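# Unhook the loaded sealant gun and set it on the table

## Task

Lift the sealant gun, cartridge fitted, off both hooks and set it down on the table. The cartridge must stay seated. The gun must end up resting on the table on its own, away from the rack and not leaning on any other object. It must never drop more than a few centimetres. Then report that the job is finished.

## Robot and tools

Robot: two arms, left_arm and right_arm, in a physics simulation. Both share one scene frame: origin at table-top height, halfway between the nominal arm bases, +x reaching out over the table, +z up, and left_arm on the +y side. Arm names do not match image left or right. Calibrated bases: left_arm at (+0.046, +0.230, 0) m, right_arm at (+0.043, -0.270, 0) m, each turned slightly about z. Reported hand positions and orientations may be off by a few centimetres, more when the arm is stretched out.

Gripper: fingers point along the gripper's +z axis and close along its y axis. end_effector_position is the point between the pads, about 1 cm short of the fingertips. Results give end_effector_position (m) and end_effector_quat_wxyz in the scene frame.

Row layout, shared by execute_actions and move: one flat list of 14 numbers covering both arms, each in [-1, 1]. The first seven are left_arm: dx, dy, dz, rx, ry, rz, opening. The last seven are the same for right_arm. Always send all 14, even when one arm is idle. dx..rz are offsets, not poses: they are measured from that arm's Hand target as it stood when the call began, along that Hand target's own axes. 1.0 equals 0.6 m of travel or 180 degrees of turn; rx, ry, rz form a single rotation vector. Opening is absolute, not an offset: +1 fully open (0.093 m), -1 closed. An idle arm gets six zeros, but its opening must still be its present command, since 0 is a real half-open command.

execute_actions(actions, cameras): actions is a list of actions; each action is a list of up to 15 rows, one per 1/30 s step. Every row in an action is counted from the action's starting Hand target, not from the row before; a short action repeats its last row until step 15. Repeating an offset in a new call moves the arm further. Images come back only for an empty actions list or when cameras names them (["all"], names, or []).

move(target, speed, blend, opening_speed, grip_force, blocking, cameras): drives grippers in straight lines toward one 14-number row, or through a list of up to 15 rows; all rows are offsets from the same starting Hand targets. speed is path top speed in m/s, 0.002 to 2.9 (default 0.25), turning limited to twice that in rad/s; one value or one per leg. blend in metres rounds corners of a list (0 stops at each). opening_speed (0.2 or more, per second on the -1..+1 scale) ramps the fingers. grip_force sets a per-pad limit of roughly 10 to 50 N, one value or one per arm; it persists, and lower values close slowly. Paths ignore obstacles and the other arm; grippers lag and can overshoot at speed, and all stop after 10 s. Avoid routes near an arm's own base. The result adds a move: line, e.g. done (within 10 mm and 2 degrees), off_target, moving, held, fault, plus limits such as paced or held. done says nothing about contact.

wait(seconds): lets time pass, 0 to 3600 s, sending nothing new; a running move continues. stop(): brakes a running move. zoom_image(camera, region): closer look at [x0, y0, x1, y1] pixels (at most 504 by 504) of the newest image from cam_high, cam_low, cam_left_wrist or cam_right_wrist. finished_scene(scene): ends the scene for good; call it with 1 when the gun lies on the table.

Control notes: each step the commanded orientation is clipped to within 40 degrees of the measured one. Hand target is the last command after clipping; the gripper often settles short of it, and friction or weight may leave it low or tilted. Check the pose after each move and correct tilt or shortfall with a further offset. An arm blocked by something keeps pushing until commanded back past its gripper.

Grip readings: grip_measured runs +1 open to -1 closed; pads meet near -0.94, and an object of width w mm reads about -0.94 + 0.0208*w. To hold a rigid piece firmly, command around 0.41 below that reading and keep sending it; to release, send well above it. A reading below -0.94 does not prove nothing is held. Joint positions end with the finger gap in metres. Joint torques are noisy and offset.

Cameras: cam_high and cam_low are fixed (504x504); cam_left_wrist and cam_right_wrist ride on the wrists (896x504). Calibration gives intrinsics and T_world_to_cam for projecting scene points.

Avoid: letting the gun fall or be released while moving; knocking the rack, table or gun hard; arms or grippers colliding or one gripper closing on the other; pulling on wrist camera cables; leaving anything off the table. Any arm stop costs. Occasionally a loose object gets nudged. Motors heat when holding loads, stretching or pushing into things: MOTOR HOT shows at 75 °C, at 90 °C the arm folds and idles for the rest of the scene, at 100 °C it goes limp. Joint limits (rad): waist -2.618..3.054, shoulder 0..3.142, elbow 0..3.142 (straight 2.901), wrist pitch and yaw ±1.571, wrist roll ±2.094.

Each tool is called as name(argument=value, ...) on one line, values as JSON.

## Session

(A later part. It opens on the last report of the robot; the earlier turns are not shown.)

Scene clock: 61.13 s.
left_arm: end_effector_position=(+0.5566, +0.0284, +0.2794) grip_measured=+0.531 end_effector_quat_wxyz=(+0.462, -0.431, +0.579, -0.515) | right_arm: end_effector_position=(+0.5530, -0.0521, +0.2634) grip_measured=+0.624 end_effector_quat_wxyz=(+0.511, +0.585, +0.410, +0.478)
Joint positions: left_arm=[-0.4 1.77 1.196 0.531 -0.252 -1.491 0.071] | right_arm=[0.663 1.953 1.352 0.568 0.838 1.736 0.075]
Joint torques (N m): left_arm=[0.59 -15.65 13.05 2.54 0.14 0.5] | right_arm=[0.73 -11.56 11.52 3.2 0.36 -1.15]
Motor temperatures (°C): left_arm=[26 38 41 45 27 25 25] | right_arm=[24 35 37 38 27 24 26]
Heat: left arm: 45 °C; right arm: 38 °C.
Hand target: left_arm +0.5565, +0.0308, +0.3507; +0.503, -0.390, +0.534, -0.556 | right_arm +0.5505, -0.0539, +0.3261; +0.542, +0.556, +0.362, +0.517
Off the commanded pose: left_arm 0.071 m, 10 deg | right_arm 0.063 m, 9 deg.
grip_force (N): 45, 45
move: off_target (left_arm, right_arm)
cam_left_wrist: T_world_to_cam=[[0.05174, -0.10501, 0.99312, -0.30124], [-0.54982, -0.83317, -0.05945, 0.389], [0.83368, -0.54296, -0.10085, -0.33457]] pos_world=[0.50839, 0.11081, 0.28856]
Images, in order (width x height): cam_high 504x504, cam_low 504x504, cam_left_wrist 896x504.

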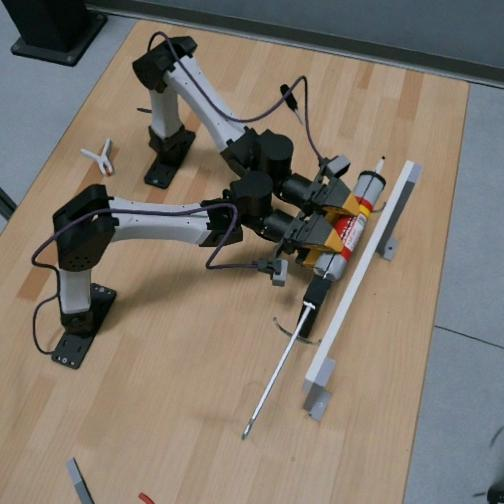

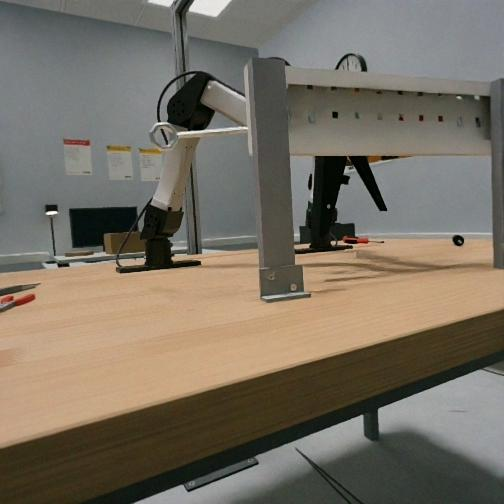

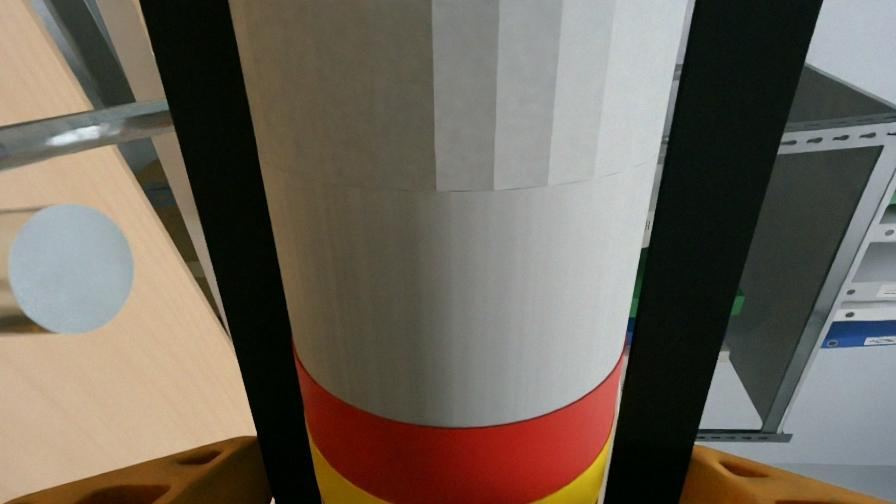

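move(target=[-0.005,-0.045,0,0.01,0,0,0.1,0.005,0.045,0,-0.01,0,0,0.1], cameras=["all"], speed=0.05)

Scene clock: 62.53 s.
left_arm: end_effector_position=(+0.5561, +0.0279, +0.3034) grip_measured=+0.531 end_effector_quat_wxyz=(+0.471, -0.420, +0.571, -0.525) | right_arm: end_effector_position=(+0.5530, -0.0520, +0.2862) grip_measured=+0.624 end_effector_quat_wxyz=(+0.521, +0.577, +0.399, +0.486)
Joint positions: left_arm=[-0.4 1.751 1.234 0.511 -0.248 -1.475 0.071] | right_arm=[0.666 1.941 1.388 0.576 0.85 1.699 0.075]
Joint torques (N m): left_arm=[0.64 -15.91 14.01 2.38 0.16 0.43] | right_arm=[0.83 -12.22 11.88 2.93 0.27 -1.13]
Heat: left arm: 45 °C; right arm: 38 °C.
Hand target: left_arm +0.5532, +0.0316, +0.3775; +0.509, -0.382, +0.525, -0.564 | right_arm +0.5469, -0.0551, +0.3531; +0.550, +0.547, +0.354, +0.522
Off the commanded pose: left_arm 0.074 m, 9 deg | right_arm 0.067 m, 8 deg.
grip_force (N): 45, 45
move: off_target (left_arm, right_arm)
cam_left_wrist: T_world_to_cam=[[0.01381, -0.10318, 0.99457, -0.30459], [-0.55101, -0.8308, -0.07854, 0.39613], [0.83439, -0.54693, -0.06833, -0.34204]] pos_world=[0.50787, 0.11061, 0.31068]
cam_right_wrist: T_world_to_cam=[[0.00976, 0.12001, -0.99272, 0.28282], [-0.25548, 0.96012, 0.11355, 0.19484], [0.96677, 0.25251, 0.04003, -0.44456]] pos_world=[0.47681, -0.10875, 0.27643]

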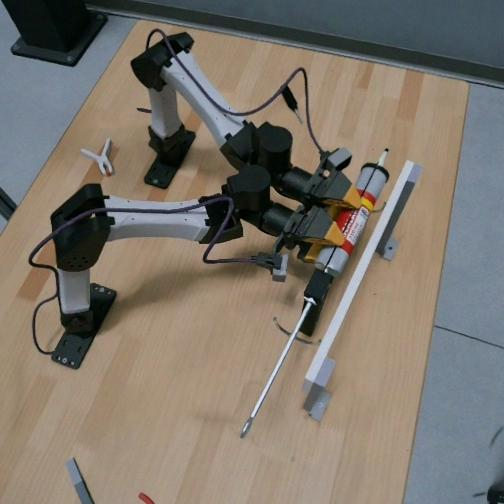

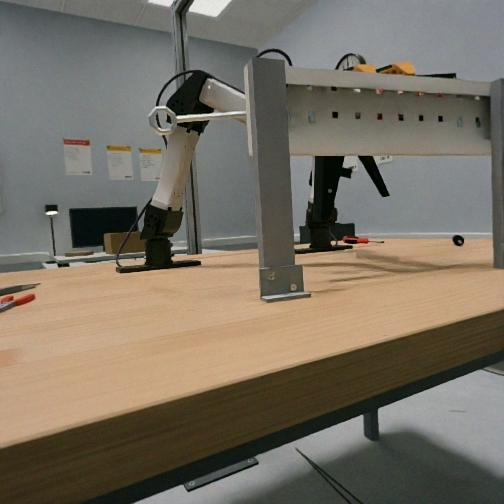

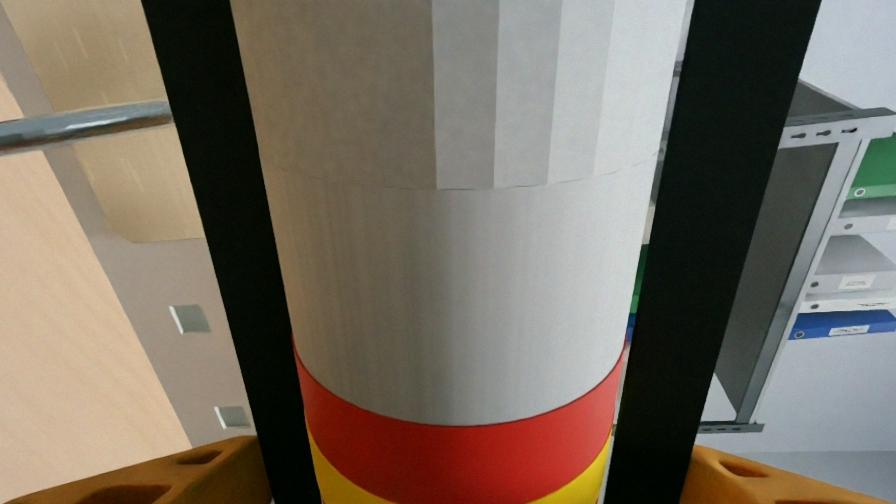

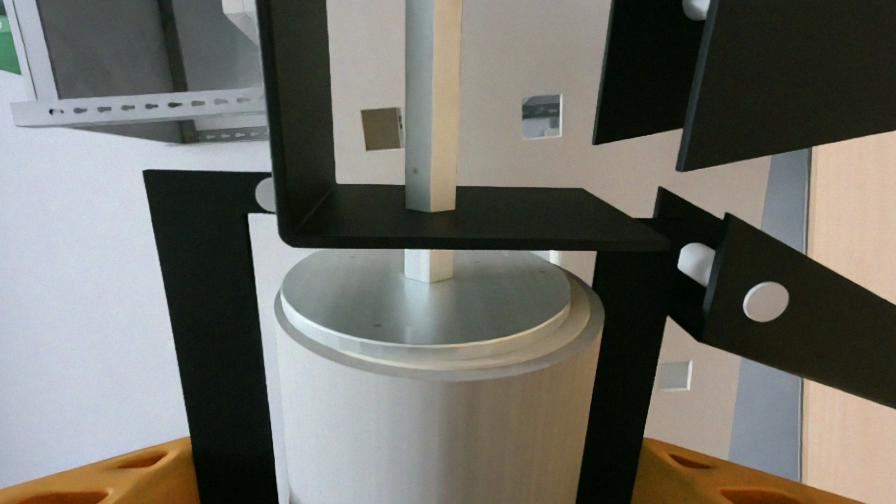

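move(target=[-0.001,-0.01,-0.15,0,0,0,0.1,0.001,0.01,-0.15,0,0,0,0.1], cameras=["all"], speed=0.06)

Scene clock: 65.23 s.
left_arm: end_effector_position=(+0.4752, +0.0447, +0.3325) grip_measured=+0.531 end_effector_quat_wxyz=(+0.485, -0.395, +0.560, -0.543) | right_arm: end_effector_position=(+0.4701, -0.0347, +0.3154) grip_measured=+0.624 end_effector_quat_wxyz=(+0.541, +0.568, +0.369, +0.499)
Joint positions: left_arm=[-0.454 1.435 0.965 0.532 -0.278 -1.44 0.071] | right_arm=[0.839 1.77 1.195 0.741 1.051 1.596 0.075]
Joint torques (N m): left_arm=[-0.54 -11.71 9.4 2.34 -0.24 0.15] | right_arm=[1.54 -9.94 6.63 2.64 -0.14 -0.95]
Heat: left arm: 46 °C; right arm: 39 °C.
Hand target: left_arm +0.4654, +0.0501, +0.3694; +0.509, -0.382, +0.526, -0.564 | right_arm +0.4595, -0.0345, +0.3453; +0.550, +0.547, +0.354, +0.522
Off the commanded pose: left_arm 0.039 m, 6 deg | right_arm 0.032 m, 4 deg.
grip_force (N): 45, 45
move: off_target (left_arm, right_arm)
cam_left_wrist: T_world_to_cam=[[-0.05538, -0.10546, 0.99288, -0.29713], [-0.5634, -0.81768, -0.11828, 0.3863], [0.82433, -0.56594, -0.01413, -0.27589]] pos_world=[0.42861, 0.1284, 0.33681]
cam_right_wrist: T_world_to_cam=[[0.08369, 0.12573, -0.98853, 0.27463], [-0.23209, 0.96719, 0.10336, 0.14625], [0.96909, 0.22078, 0.11012, -0.39427]] pos_world=[0.39305, -0.08893, 0.29978]

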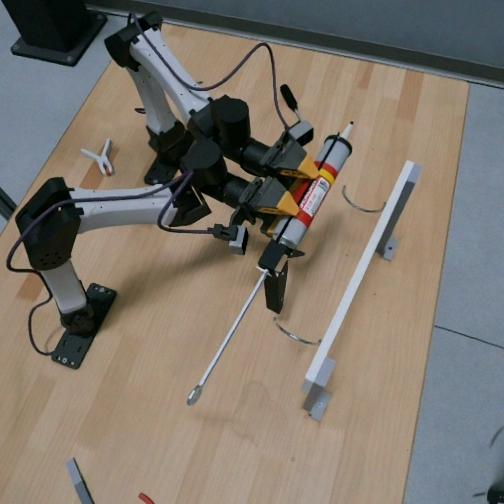

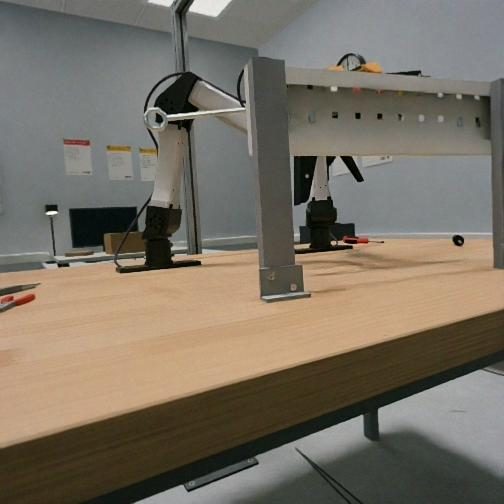

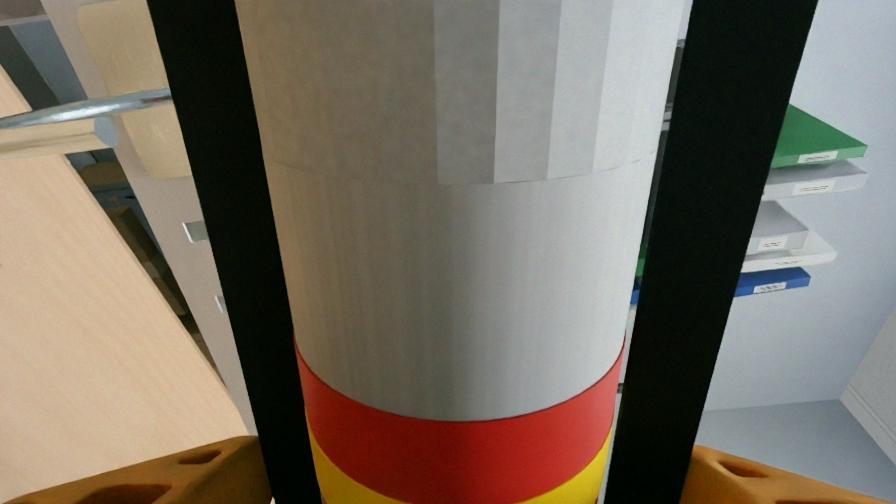

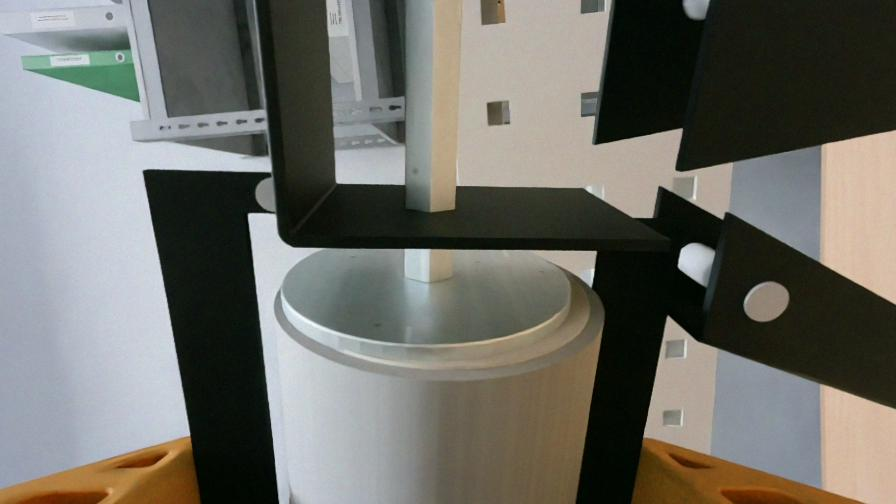

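move(target=[0.0188,0.0928,-0.048,-0.3005,-0.018,-0.042,0.1,-0.0203,-0.0775,-0.0325,0.301,0.0153,-0.0684,0.1], cameras=["all"], speed=0.15)

Scene clock: 72.70 s.
left_arm: end_effector_position=(+0.4623, +0.0474, +0.2976) grip_measured=+0.531 end_effector_quat_wxyz=(+0.422, -0.471, +0.605, -0.484) | right_arm: end_effector_position=(+0.4598, -0.0322, +0.2835) grip_measured=+0.624 end_effector_quat_wxyz=(+0.470, +0.610, +0.459, +0.442)
Joint positions: left_arm=[-0.484 1.389 1.021 0.18 -0.339 -1.579 0.071] | right_arm=[0.842 1.679 1.269 0.115 0.961 1.924 0.075]
Joint torques (N m): left_arm=[0.24 -6.91 9.02 2.42 0.02 0.38] | right_arm=[0.69 -10.26 10.82 2.25 0.56 -0.88]
Heat: left arm: 47 °C; right arm: 38 °C.
Hand target: left_arm +0.4644, +0.0462, +0.3131; +0.440, -0.452, +0.598, -0.494 (last step not sent: back at the drive's target) | right_arm +0.4546, -0.0376, +0.3299; +0.490, +0.596, +0.434, +0.465 (last step not sent: back at the drive's target)
Off the commanded pose: left_arm 0.021 m, 36 deg | right_arm 0.017 m, 36 deg.
previous command not reached (right arm): moving toward its pose would have brought a part of the arm too close to another arm.
grip_force (N): 45, 45
move: held (left_arm, right_arm; a check stopped the path); limits=held
pose unreachable (left arm): on one or more control steps of this call, first in action 0 (counted from 0), this arm could not follow its commanded pose, so it was not sent that pose on those steps. On the call's last step it was still not sent that pose. It may still have moved: this result reports where it is.
cause: moving toward the commanded pose would bring a part of the arm too close to another arm (this arm's wrist (the part past joint 4) and the right arm's wrist (the part past joint 4), where that arm would come to rest).
pose unreachable (right arm): on one or more control steps of this call, first in action 0 (counted from 0), this arm could not follow its commanded pose, so it was not sent that pose on those steps. On the call's last step it was still not sent that pose. It may still have moved: this result reports where it is.
cause: moving toward the commanded pose would bring a part of the arm too close to another arm (this arm's wrist (the part past joint 4) and the left arm's wrist (the part past joint 4), where that arm would come to rest).
cam_left_wrist: T_world_to_cam=[[0.19056, -0.09505, 0.97706, -0.37236], [-0.54231, -0.83984, 0.02407, 0.32608], [0.81829, -0.53445, -0.21159, -0.20403]] pos_world=[0.41474, 0.12942, 0.3128]
cam_right_wrist: T_world_to_cam=[[-0.17991, 0.11508, -0.97693, 0.36117], [-0.27502, 0.94764, 0.16228, 0.14714], [0.94446, 0.29787, -0.13884, -0.29696]] pos_world=[0.38591, -0.09255, 0.28773]

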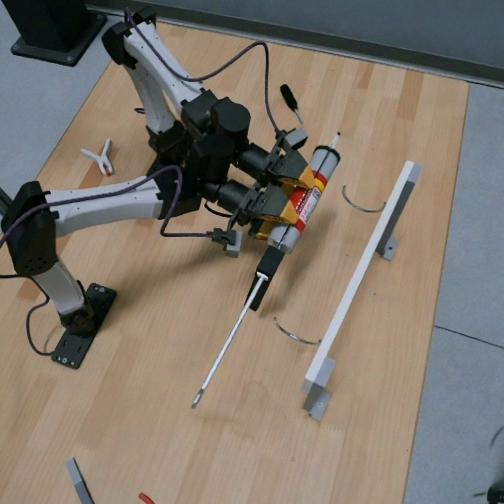

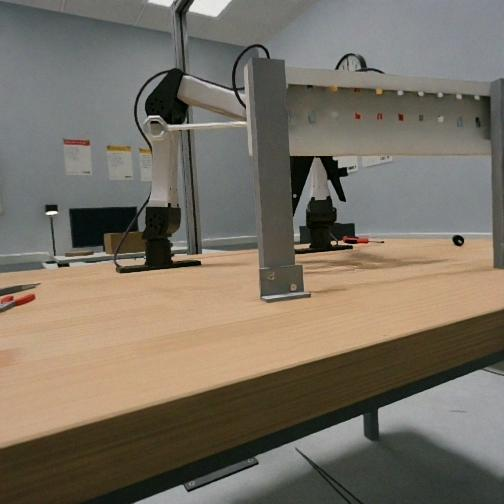

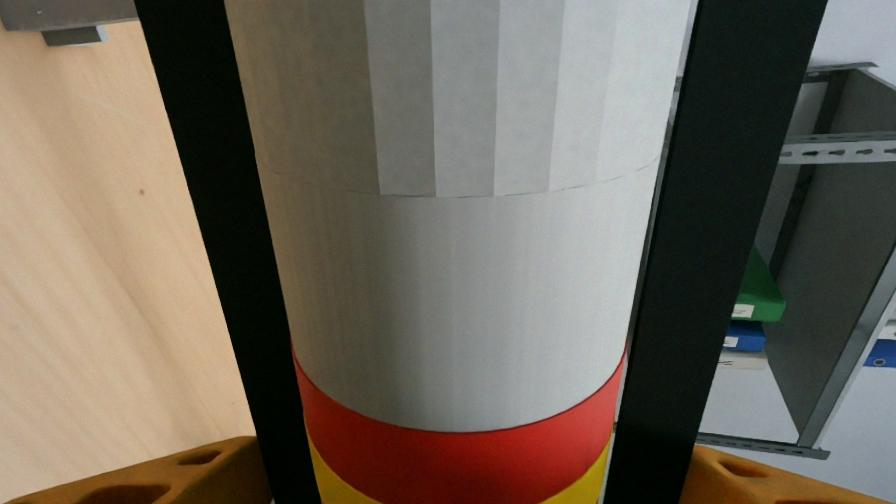

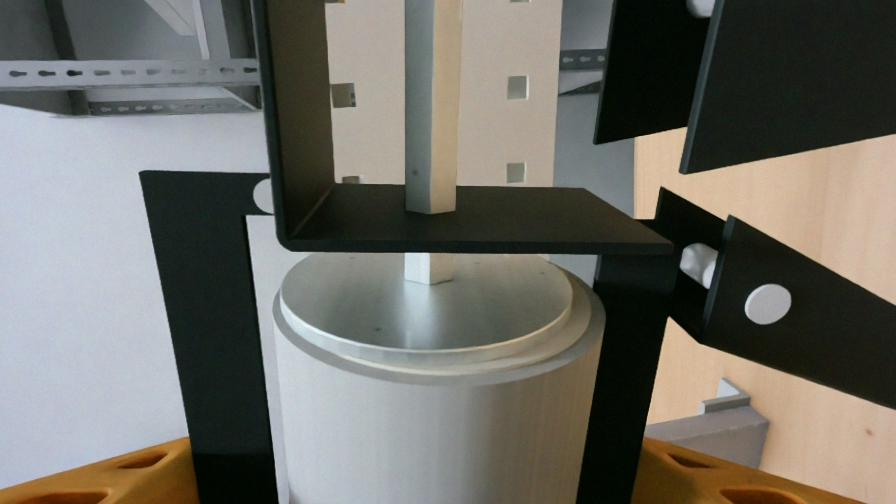

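move(target=[0,0,0,0,0.045,0,0.1,0,0,0,0,0.045,0,0.1], cameras=["all"], speed=0.06)

Scene clock: 77.10 s.
left_arm: end_effector_position=(+0.4645, +0.0438, +0.2882) grip_measured=+0.531 end_effector_quat_wxyz=(+0.370, -0.449, +0.636, -0.507) | right_arm: end_effector_position=(+0.4599, -0.0369, +0.2777) grip_measured=+0.624 end_effector_quat_wxyz=(+0.444, +0.592, +0.494, +0.457)
Joint positions: left_arm=[-0.417 1.389 1.016 0.157 -0.14 -1.586 0.071] | right_arm=[0.804 1.622 1.194 0.145 0.827 1.886 0.075]
Joint torques (N m): left_arm=[0.98 -9.36 8.68 2.47 0.2 0.54] | right_arm=[0.57 -11.12 8.18 2.93 0.16 -0.98]
Heat: left arm: 48 °C; right arm: 38 °C.
Hand target: left_arm +0.4644, +0.0463, +0.3131; +0.397, -0.416, +0.627, -0.525 | right_arm +0.4545, -0.0375, +0.3300; +0.459, +0.562, +0.467, +0.506
Off the commanded pose: left_arm 0.025 m, 5 deg | right_arm 0.052 m, 7 deg.
held back during your reply time or a wait (left arm), on 78 control steps: a part of the arm was too close to another arm, or the arm's last command would have brought one too close.
held back during your reply time or a wait (right arm), on 78 control steps: a part of the arm was too close to another arm, or the arm's last command would have brought one too close.
grip_force (N): 45, 45
move: off_target (left_arm, right_arm)
cam_left_wrist: T_world_to_cam=[[0.22282, -0.09358, 0.97036, -0.37699], [-0.64167, -0.76343, 0.07372, 0.35295], [0.7339, -0.63908, -0.23016, -0.16055]] pos_world=[0.42831, 0.13157, 0.30284]
cam_right_wrist: T_world_to_cam=[[-0.21199, 0.09431, -0.97271, 0.36892], [-0.36194, 0.91698, 0.16779, 0.18988], [0.90778, 0.38764, -0.16025, -0.27028]] pos_world=[0.39229, -0.10413, 0.28368]

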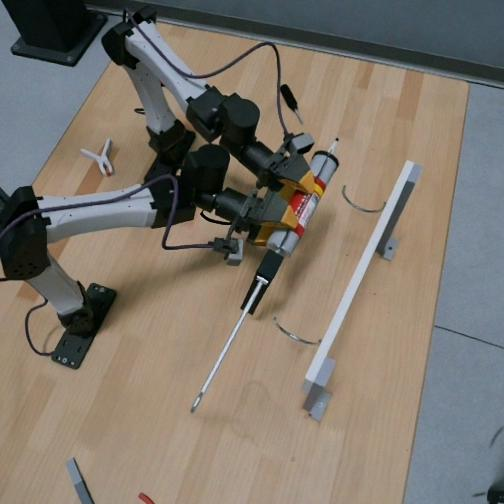

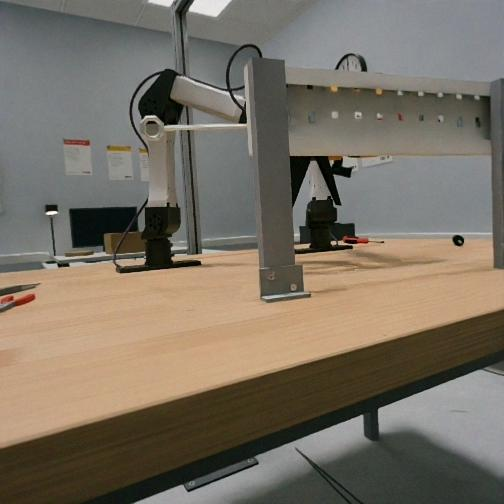

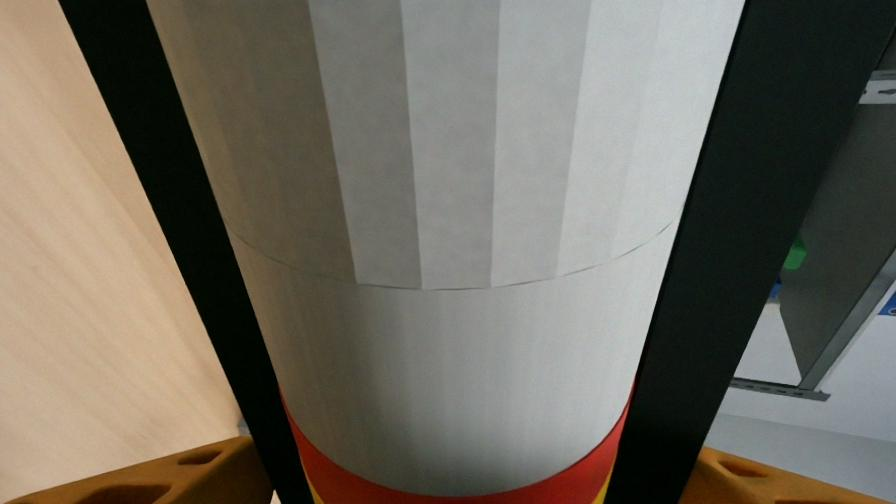

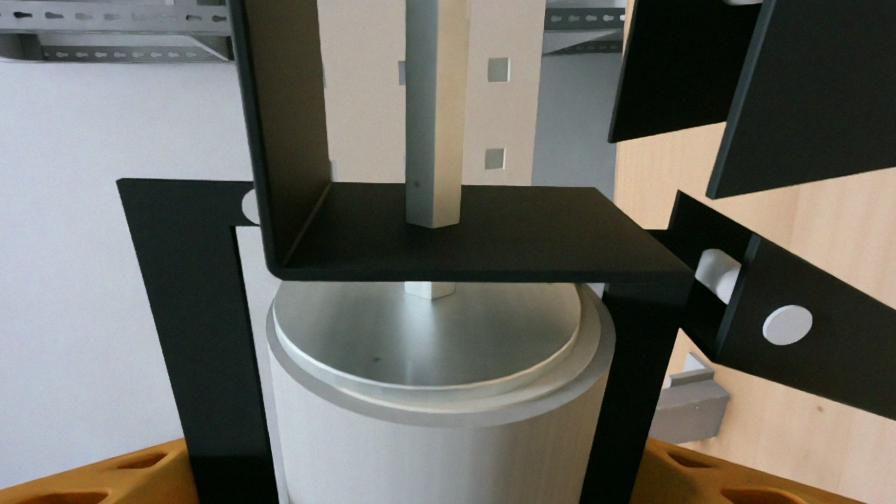

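move(target=[0.0078,0.017,-0.0157,-0.148,-0.007,-0.061,0.1,-0.0073,-0.05,-0.0042,0.174,0.0295,-0.021,0.1], cameras=["all"], speed=0.12)

Scene clock: 82.33 s.
left_arm: end_effector_position=(+0.4362, +0.0444, +0.2712) grip_measured=+0.531 end_effector_quat_wxyz=(+0.207, -0.582, +0.696, -0.367) | right_arm: end_effector_position=(+0.4418, -0.0365, +0.2587) grip_measured=+0.624 end_effector_quat_wxyz=(+0.252, +0.651, +0.630, +0.339)
Joint positions: left_arm=[-0.426 1.498 1.461 -0.668 -0.091 -1.83 0.071] | right_arm=[0.706 1.671 1.601 -0.707 0.409 2.105 0.075]
Joint torques (N m): left_arm=[1.03 -7.64 12.52 2.11 -0.29 0.43] | right_arm=[0.01 -8.12 12.63 1.87 0.67 -0.79]
Heat: left arm: 48 °C; right arm: 39 °C.
Hand target: left_arm +0.4529, +0.0460, +0.3039; +0.246, -0.560, +0.685, -0.397 | right_arm +0.4500, -0.0375, +0.2997; +0.284, +0.625, +0.625, +0.371
Off the commanded pose: left_arm 0.037 m, 6 deg | right_arm 0.042 m, 6 deg.
grip_force (N): 45, 45
move: off_target (left_arm, right_arm)
cam_left_wrist: T_world_to_cam=[[0.6784, -0.06325, 0.73197, -0.48965], [-0.4785, -0.79405, 0.37487, 0.18503], [0.55751, -0.60456, -0.56894, 0.02389]] pos_world=[0.40739, 0.13039, 0.30264]
cam_right_wrist: T_world_to_cam=[[-0.67268, 0.04872, -0.73833, 0.48784], [-0.37225, 0.84008, 0.39459, 0.12922], [0.63948, 0.54027, -0.54697, -0.03288]] pos_world=[0.39729, -0.11455, 0.29121]

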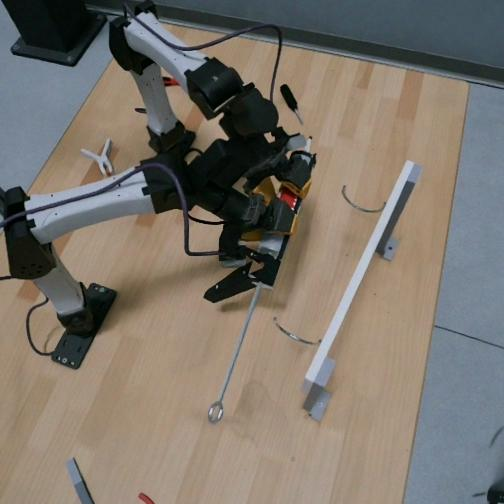

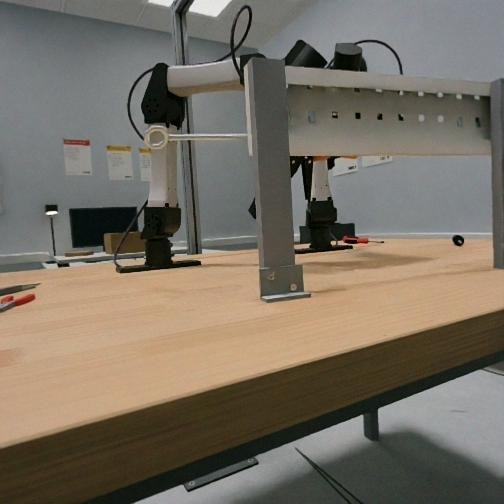

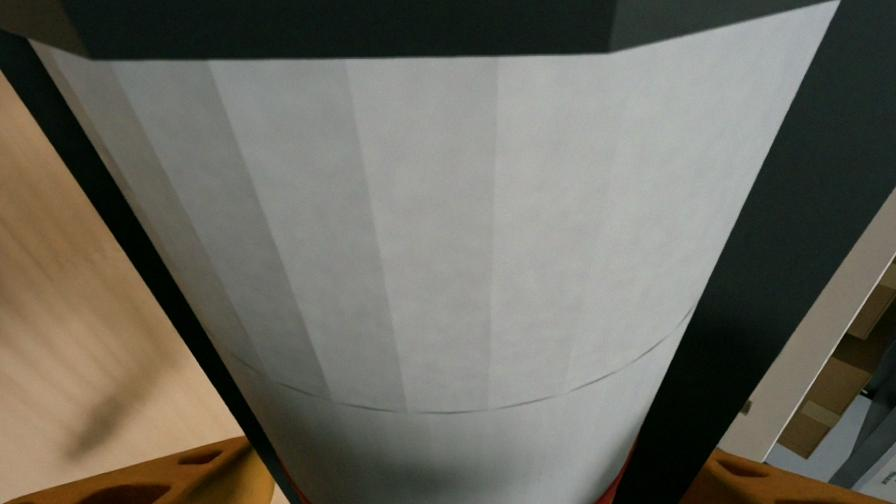

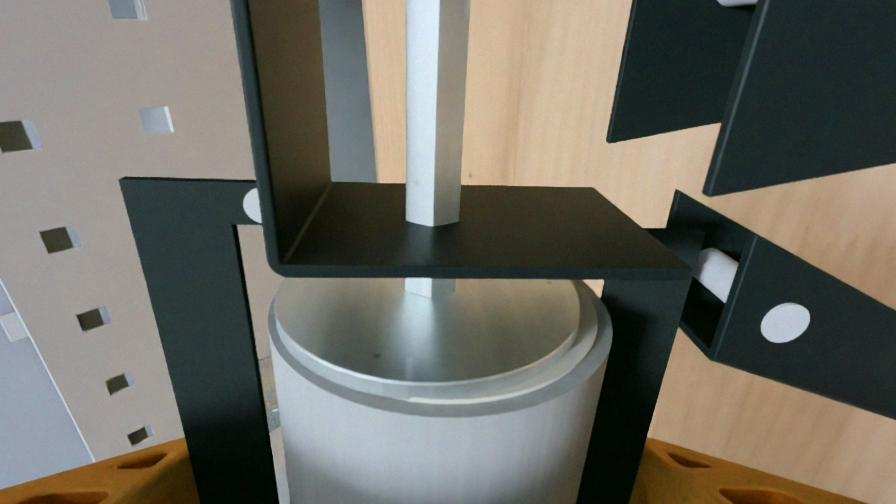

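move(target=[-0.0118,0.067,0.0542,-0.1275,-0.0496,-0.0717,0.1,-0.0085,-0.0503,0.0752,0.145,0.0461,-0.0194,0.1], cameras=["all"], speed=0.12)

Scene clock: 87.63 s.
left_arm: end_effector_position=(+0.4423, +0.0445, +0.2283) grip_measured=+0.531 end_effector_quat_wxyz=(-0.110, +0.706, -0.669, +0.203) | right_arm: end_effector_position=(+0.4604, -0.0367, +0.2091) grip_measured=+0.623 end_effector_quat_wxyz=(+0.084, +0.655, +0.719, +0.218)
Joint positions: left_arm=[-0.422 1.842 1.914 -1.186 -0.095 -2.076 0.071] | right_arm=[0.55 1.987 2.028 -1.142 0.024 1.989 0.075]
Joint torques (N m): left_arm=[0.77 -11.56 10.65 1.27 -0.34 0.05] | right_arm=[0.24 -9.36 6.53 1.35 0.34 -0.21]
Heat: left arm: 48 °C; right arm: 39 °C.
Hand target: left_arm +0.4549, +0.0472, +0.2520; -0.137, +0.699, -0.661, +0.235 (last step not sent: back at the drive's target) | right_arm +0.4635, -0.0389, +0.2195; +0.101, +0.649, +0.719, +0.228 (last step not sent: back at the drive's target)
Off the commanded pose: left_arm 0.028 m, 5 deg | right_arm 0.041 m, 6 deg.
grip_force (N): 45, 45
move: held (left_arm, right_arm; a check stopped the path); limits=held
pose unreachable (left arm): on one or more control steps of this call, first in action 0 (counted from 0), this arm could not follow its commanded pose, so it was not sent that pose on those steps. It may still have moved: this result reports where it is.
cause: moving toward the commanded pose would bring a part of the arm too close to another arm (this arm's wrist (the part past joint 4) and the right arm's wrist (the part past joint 4), along the way the arms are being sent, or toward where that arm still pushes).
pose unreachable (right arm): on one or more control steps of this call, first in action 0 (counted from 0), this arm could not follow its commanded pose, so it was not sent that pose on those steps. On the call's last step it was still not sent that pose. It may still have moved: this result reports where it is.
cause: moving toward the commanded pose would bring a part of the arm too close to another arm (this arm's wrist (the part past joint 4) and the left arm's wrist (the part past joint 4), along the way the arms are being sent, or toward where that arm still pushes).
cam_left_wrist: T_world_to_cam=[[0.91337, 0.07454, 0.40025, -0.49668], [-0.13185, -0.87596, 0.46401, 0.03401], [0.38519, -0.47658, -0.79025, 0.11713]] pos_world=[0.41301, 0.12263, 0.27558]
cam_right_wrist: T_world_to_cam=[[-0.91338, -0.08012, -0.39916, 0.49891], [-0.30737, 0.77861, 0.54707, 0.09188], [0.26696, 0.62238, -0.73579, 0.14219]] pos_world=[0.44597, -0.12006, 0.2535]

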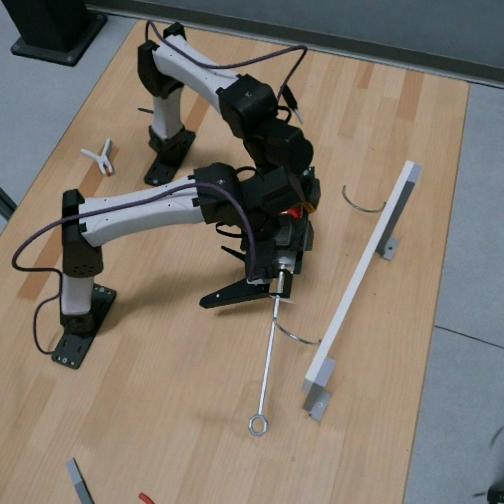

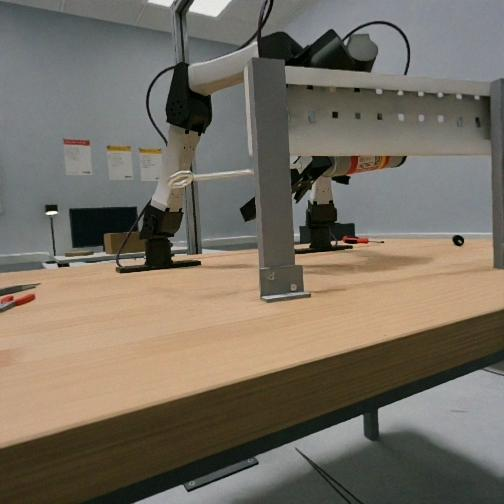

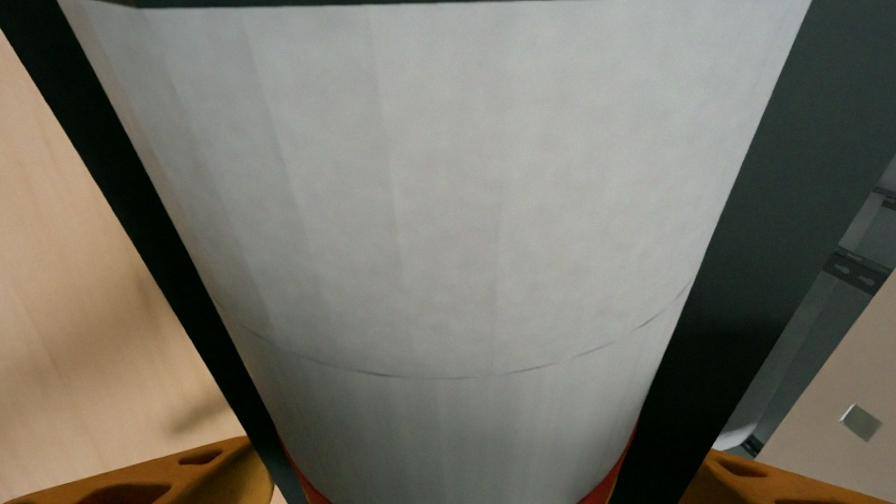

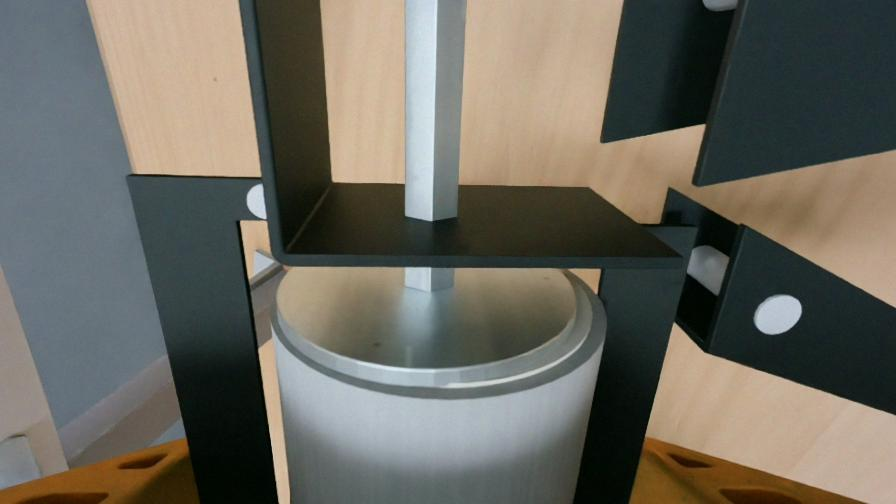

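move(target=[-0.0189,0.0645,0.1092,0,0,0,0.1,-0.0163,-0.0497,0.095,0,0,0,0.1], cameras=["all"], speed=0.08)

Scene clock: 89.87 s.
left_arm: end_effector_position=(+0.4395, +0.0470, +0.2267) grip_measured=+0.531 end_effector_quat_wxyz=(-0.111, +0.709, -0.669, +0.194) | right_arm: end_effector_position=(+0.4589, -0.0324, +0.2038) grip_measured=+0.623 end_effector_quat_wxyz=(+0.073, +0.654, +0.721, +0.218)
Joint positions: left_arm=[-0.422 1.842 1.914 -1.202 -0.101 -2.079 0.071] | right_arm=[0.552 1.991 2.015 -1.131 0.005 1.993 0.075]
Joint torques (N m): left_arm=[0.64 -12.78 9.13 1.41 -0.3 0.03] | right_arm=[0.09 -10.1 5.91 1.43 0.54 -0.32]
Heat: left arm: 47 °C; right arm: 38 °C.
Hand target: left_arm +0.4521, +0.0483, +0.2513; -0.137, +0.700, -0.660, +0.234 (not the last commanded pose) | right_arm +0.4630, -0.0388, +0.2151; +0.099, +0.650, +0.719, +0.227 (last step not sent: back at the drive's target)
Off the commanded pose: left_arm 0.054 m, 6 deg | right_arm 0.050 m, 3 deg.
held back during your reply time or a wait (left arm), on 9 control steps: a part of the arm was too close to another arm, or the arm's last command would have brought one too close.
held back during your reply time or a wait (right arm), on 19 control steps: a part of the arm was too close to another arm, or the arm's last command would have brought one too close.
led back after a hold (right arm): the arm was led back toward your command in small steps, so it may still be short of it.
grip_force (N): 45, 45
move: held (left_arm, right_arm; a check stopped the path); limits=held
pose unreachable (left arm): on one or more control steps of this call, first in action 0 (counted from 0), this arm could not follow its commanded pose, so it was not sent that pose on those steps. It may still have moved: this result reports where it is.
cause: moving toward the commanded pose would bring a part of the arm too close to another arm (this arm's wrist (the part past joint 4) and the right arm's wrist (the part past joint 4), at the place that arm is still heading or pushing toward).
pose unreachable (right arm): on one or more control steps of this call, first in action 0 (counted from 0), this arm could not follow its commanded pose, so it was not sent that pose on those steps. On the call's last step it was still not sent that pose. It may still have moved: this result reports where it is.
cause: moving toward the commanded pose would bring a part of the arm too close to another arm (this arm's wrist (the part past joint 4) and the left arm's wrist (the part past joint 4), 8 mm apart when this arm was first held).
cam_left_wrist: T_world_to_cam=[[0.91789, 0.07464, 0.38976, -0.49329], [-0.12178, -0.88179, 0.45565, 0.03438], [0.37769, -0.4657, -0.80029, 0.12327]] pos_world=[0.41042, 0.12454, 0.27525]
cam_right_wrist: T_world_to_cam=[[-0.91842, -0.0825, -0.38692, 0.49555], [-0.30571, 0.76876, 0.56173, 0.08689], [0.2511, 0.63419, -0.73127, 0.14272]] pos_world=[0.44584, -0.11643, 0.24729]

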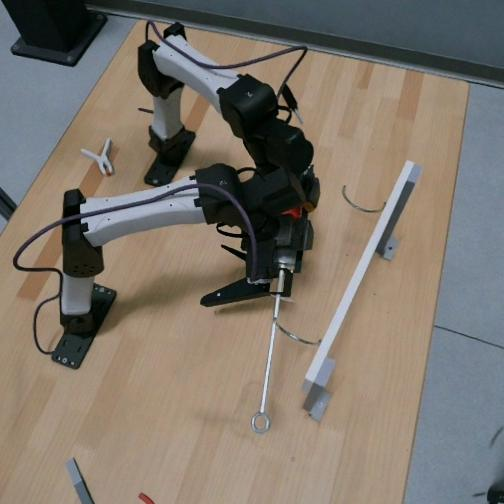

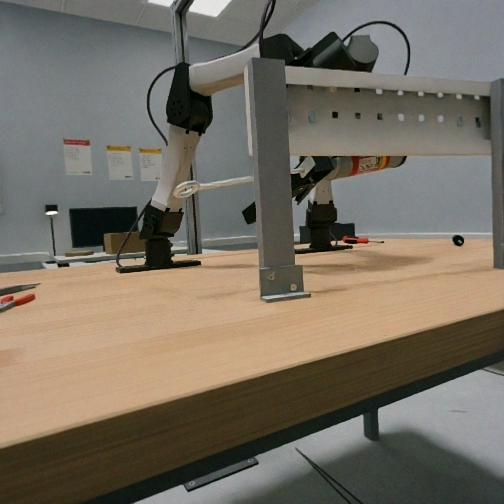

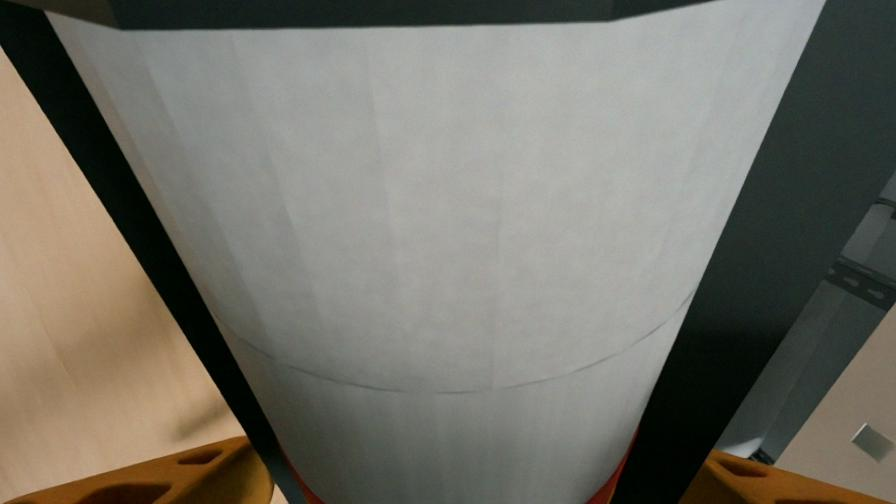

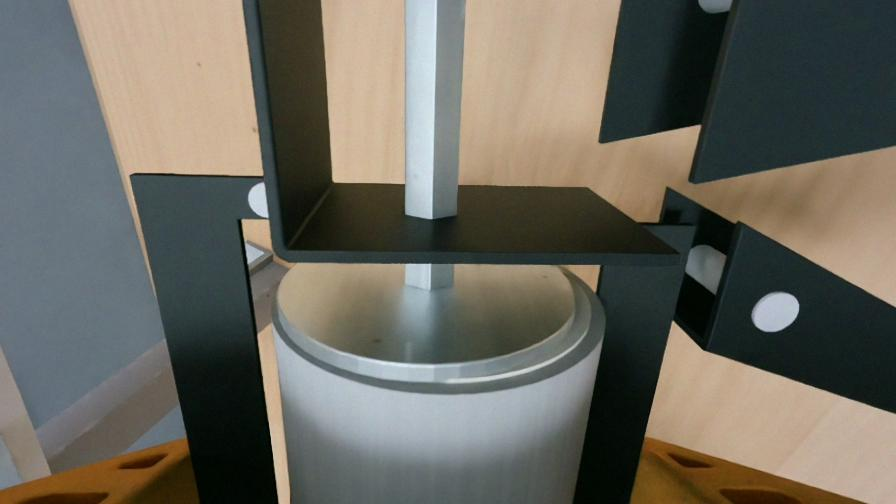

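zoom_image(camera="cam_low", region=[160, 120, 460, 270])

zoom_image(camera="cam_high", region=[190, 90, 360, 330])

Scaled by 1.680 from the camera's image (finer frame: 720x720).

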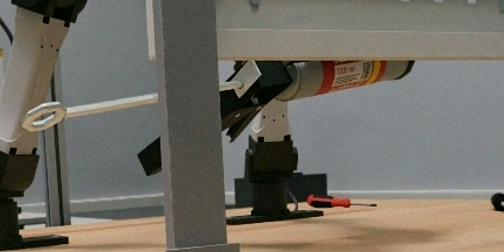

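Scaled by 2.100 from the camera's image (finer frame: 720x720).

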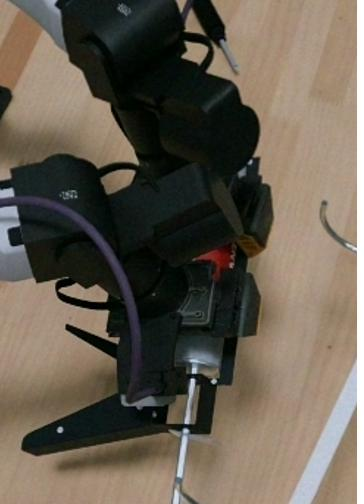

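move(target=[-0.0013,0.008,0.0522,0.0417,0.0723,0.056,0.1,0.0052,-0.0048,-0.0152,-0.0744,-0.0387,0.0228,0.1], cameras=["all"], speed=0.08)

Scene clock: 98.27 s.
left_arm: end_effector_position=(+0.4398, +0.0470, +0.2203) grip_measured=+0.531 end_effector_quat_wxyz=(-0.106, +0.709, -0.670, +0.192) | right_arm: end_effector_position=(+0.4579, -0.0330, +0.2004) grip_measured=+0.623 end_effector_quat_wxyz=(+0.072, +0.655, +0.721, +0.214)
Joint positions: left_arm=[-0.418 1.842 1.891 -1.186 -0.092 -2.076 0.071] | right_arm=[0.552 1.991 2.005 -1.129 0.005 1.994 0.075]
Joint torques (N m): left_arm=[0.69 -15.31 7.46 1.53 -0.31 0.18] | right_arm=[0.06 -10.14 6.78 1.33 0.52 -0.25]
Heat: left arm: 45 °C; right arm: 38 °C.
Hand target: left_arm +0.4489, +0.0498, +0.2501; -0.137, +0.695, -0.665, +0.239 (last step not sent: back at the drive's target) | right_arm +0.4630, -0.0388, +0.2153; +0.100, +0.650, +0.719, +0.227 (last step not sent: back at the drive's target)
Off the commanded pose: left_arm 0.024 m, 22 deg | right_arm 0.022 m, 19 deg.
held back during your reply time or a wait (right arm), on 90 control steps: a part of the arm was too close to another arm, or the arm's last command would have brought one too close.
grip_force (N): 45, 45
move: held (left_arm, right_arm; a check stopped the path); limits=held
pose unreachable (left arm): on one or more control steps of this call, first in action 0 (counted from 0), this arm could not follow its commanded pose, so it was not sent that pose on those steps. It may still have moved: this result reports where it is.
cause: moving toward the commanded pose would bring a part of the arm too close to another arm (this arm's wrist (the part past joint 4) and the right arm's wrist (the part past joint 4), where that arm would come to rest).
pose unreachable (right arm): on one or more control steps of this call, first in action 0 (counted from 0), this arm could not follow its commanded pose, so it was not sent that pose on those steps. On the call's last step it was still not sent that pose. It may still have moved: this result reports where it is.
cause: moving toward the commanded pose would bring a part of the arm too close to another arm (this arm's wrist (the part past joint 4) and the left arm's wrist (the part past joint 4), 8 mm apart when this arm was first held).
cam_left_wrist: T_world_to_cam=[[0.92179, 0.07361, 0.38065, -0.49066], [-0.11951, -0.88005, 0.4596, 0.03537], [0.36882, -0.46915, -0.80242, 0.12255]] pos_world=[0.41131, 0.12474, 0.26885]
cam_right_wrist: T_world_to_cam=[[-0.92158, -0.08264, -0.37928, 0.49304], [-0.30014, 0.77133, 0.56121, 0.08657], [0.24617, 0.63104, -0.73565, 0.1439]] pos_world=[0.44493, -0.11684, 0.24428]

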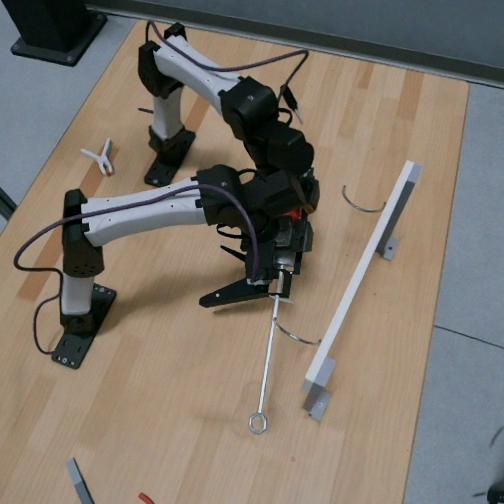

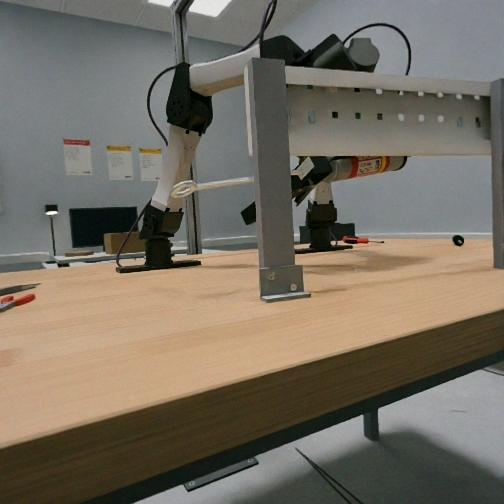

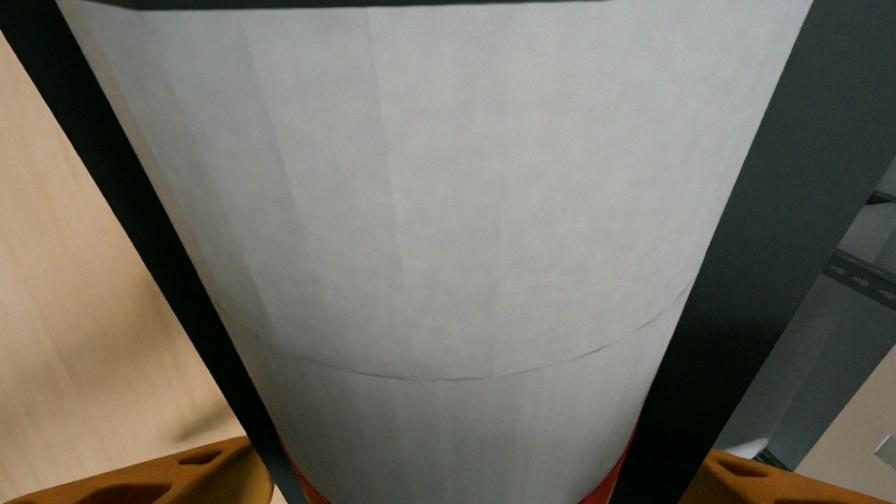

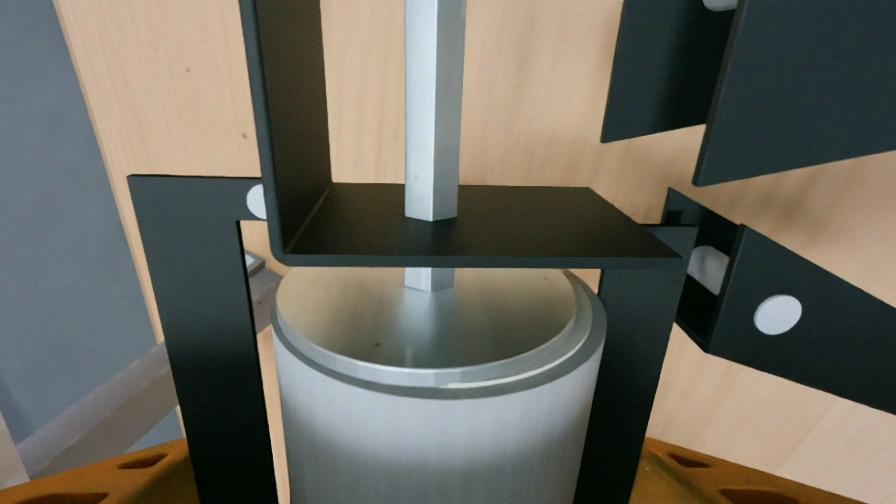

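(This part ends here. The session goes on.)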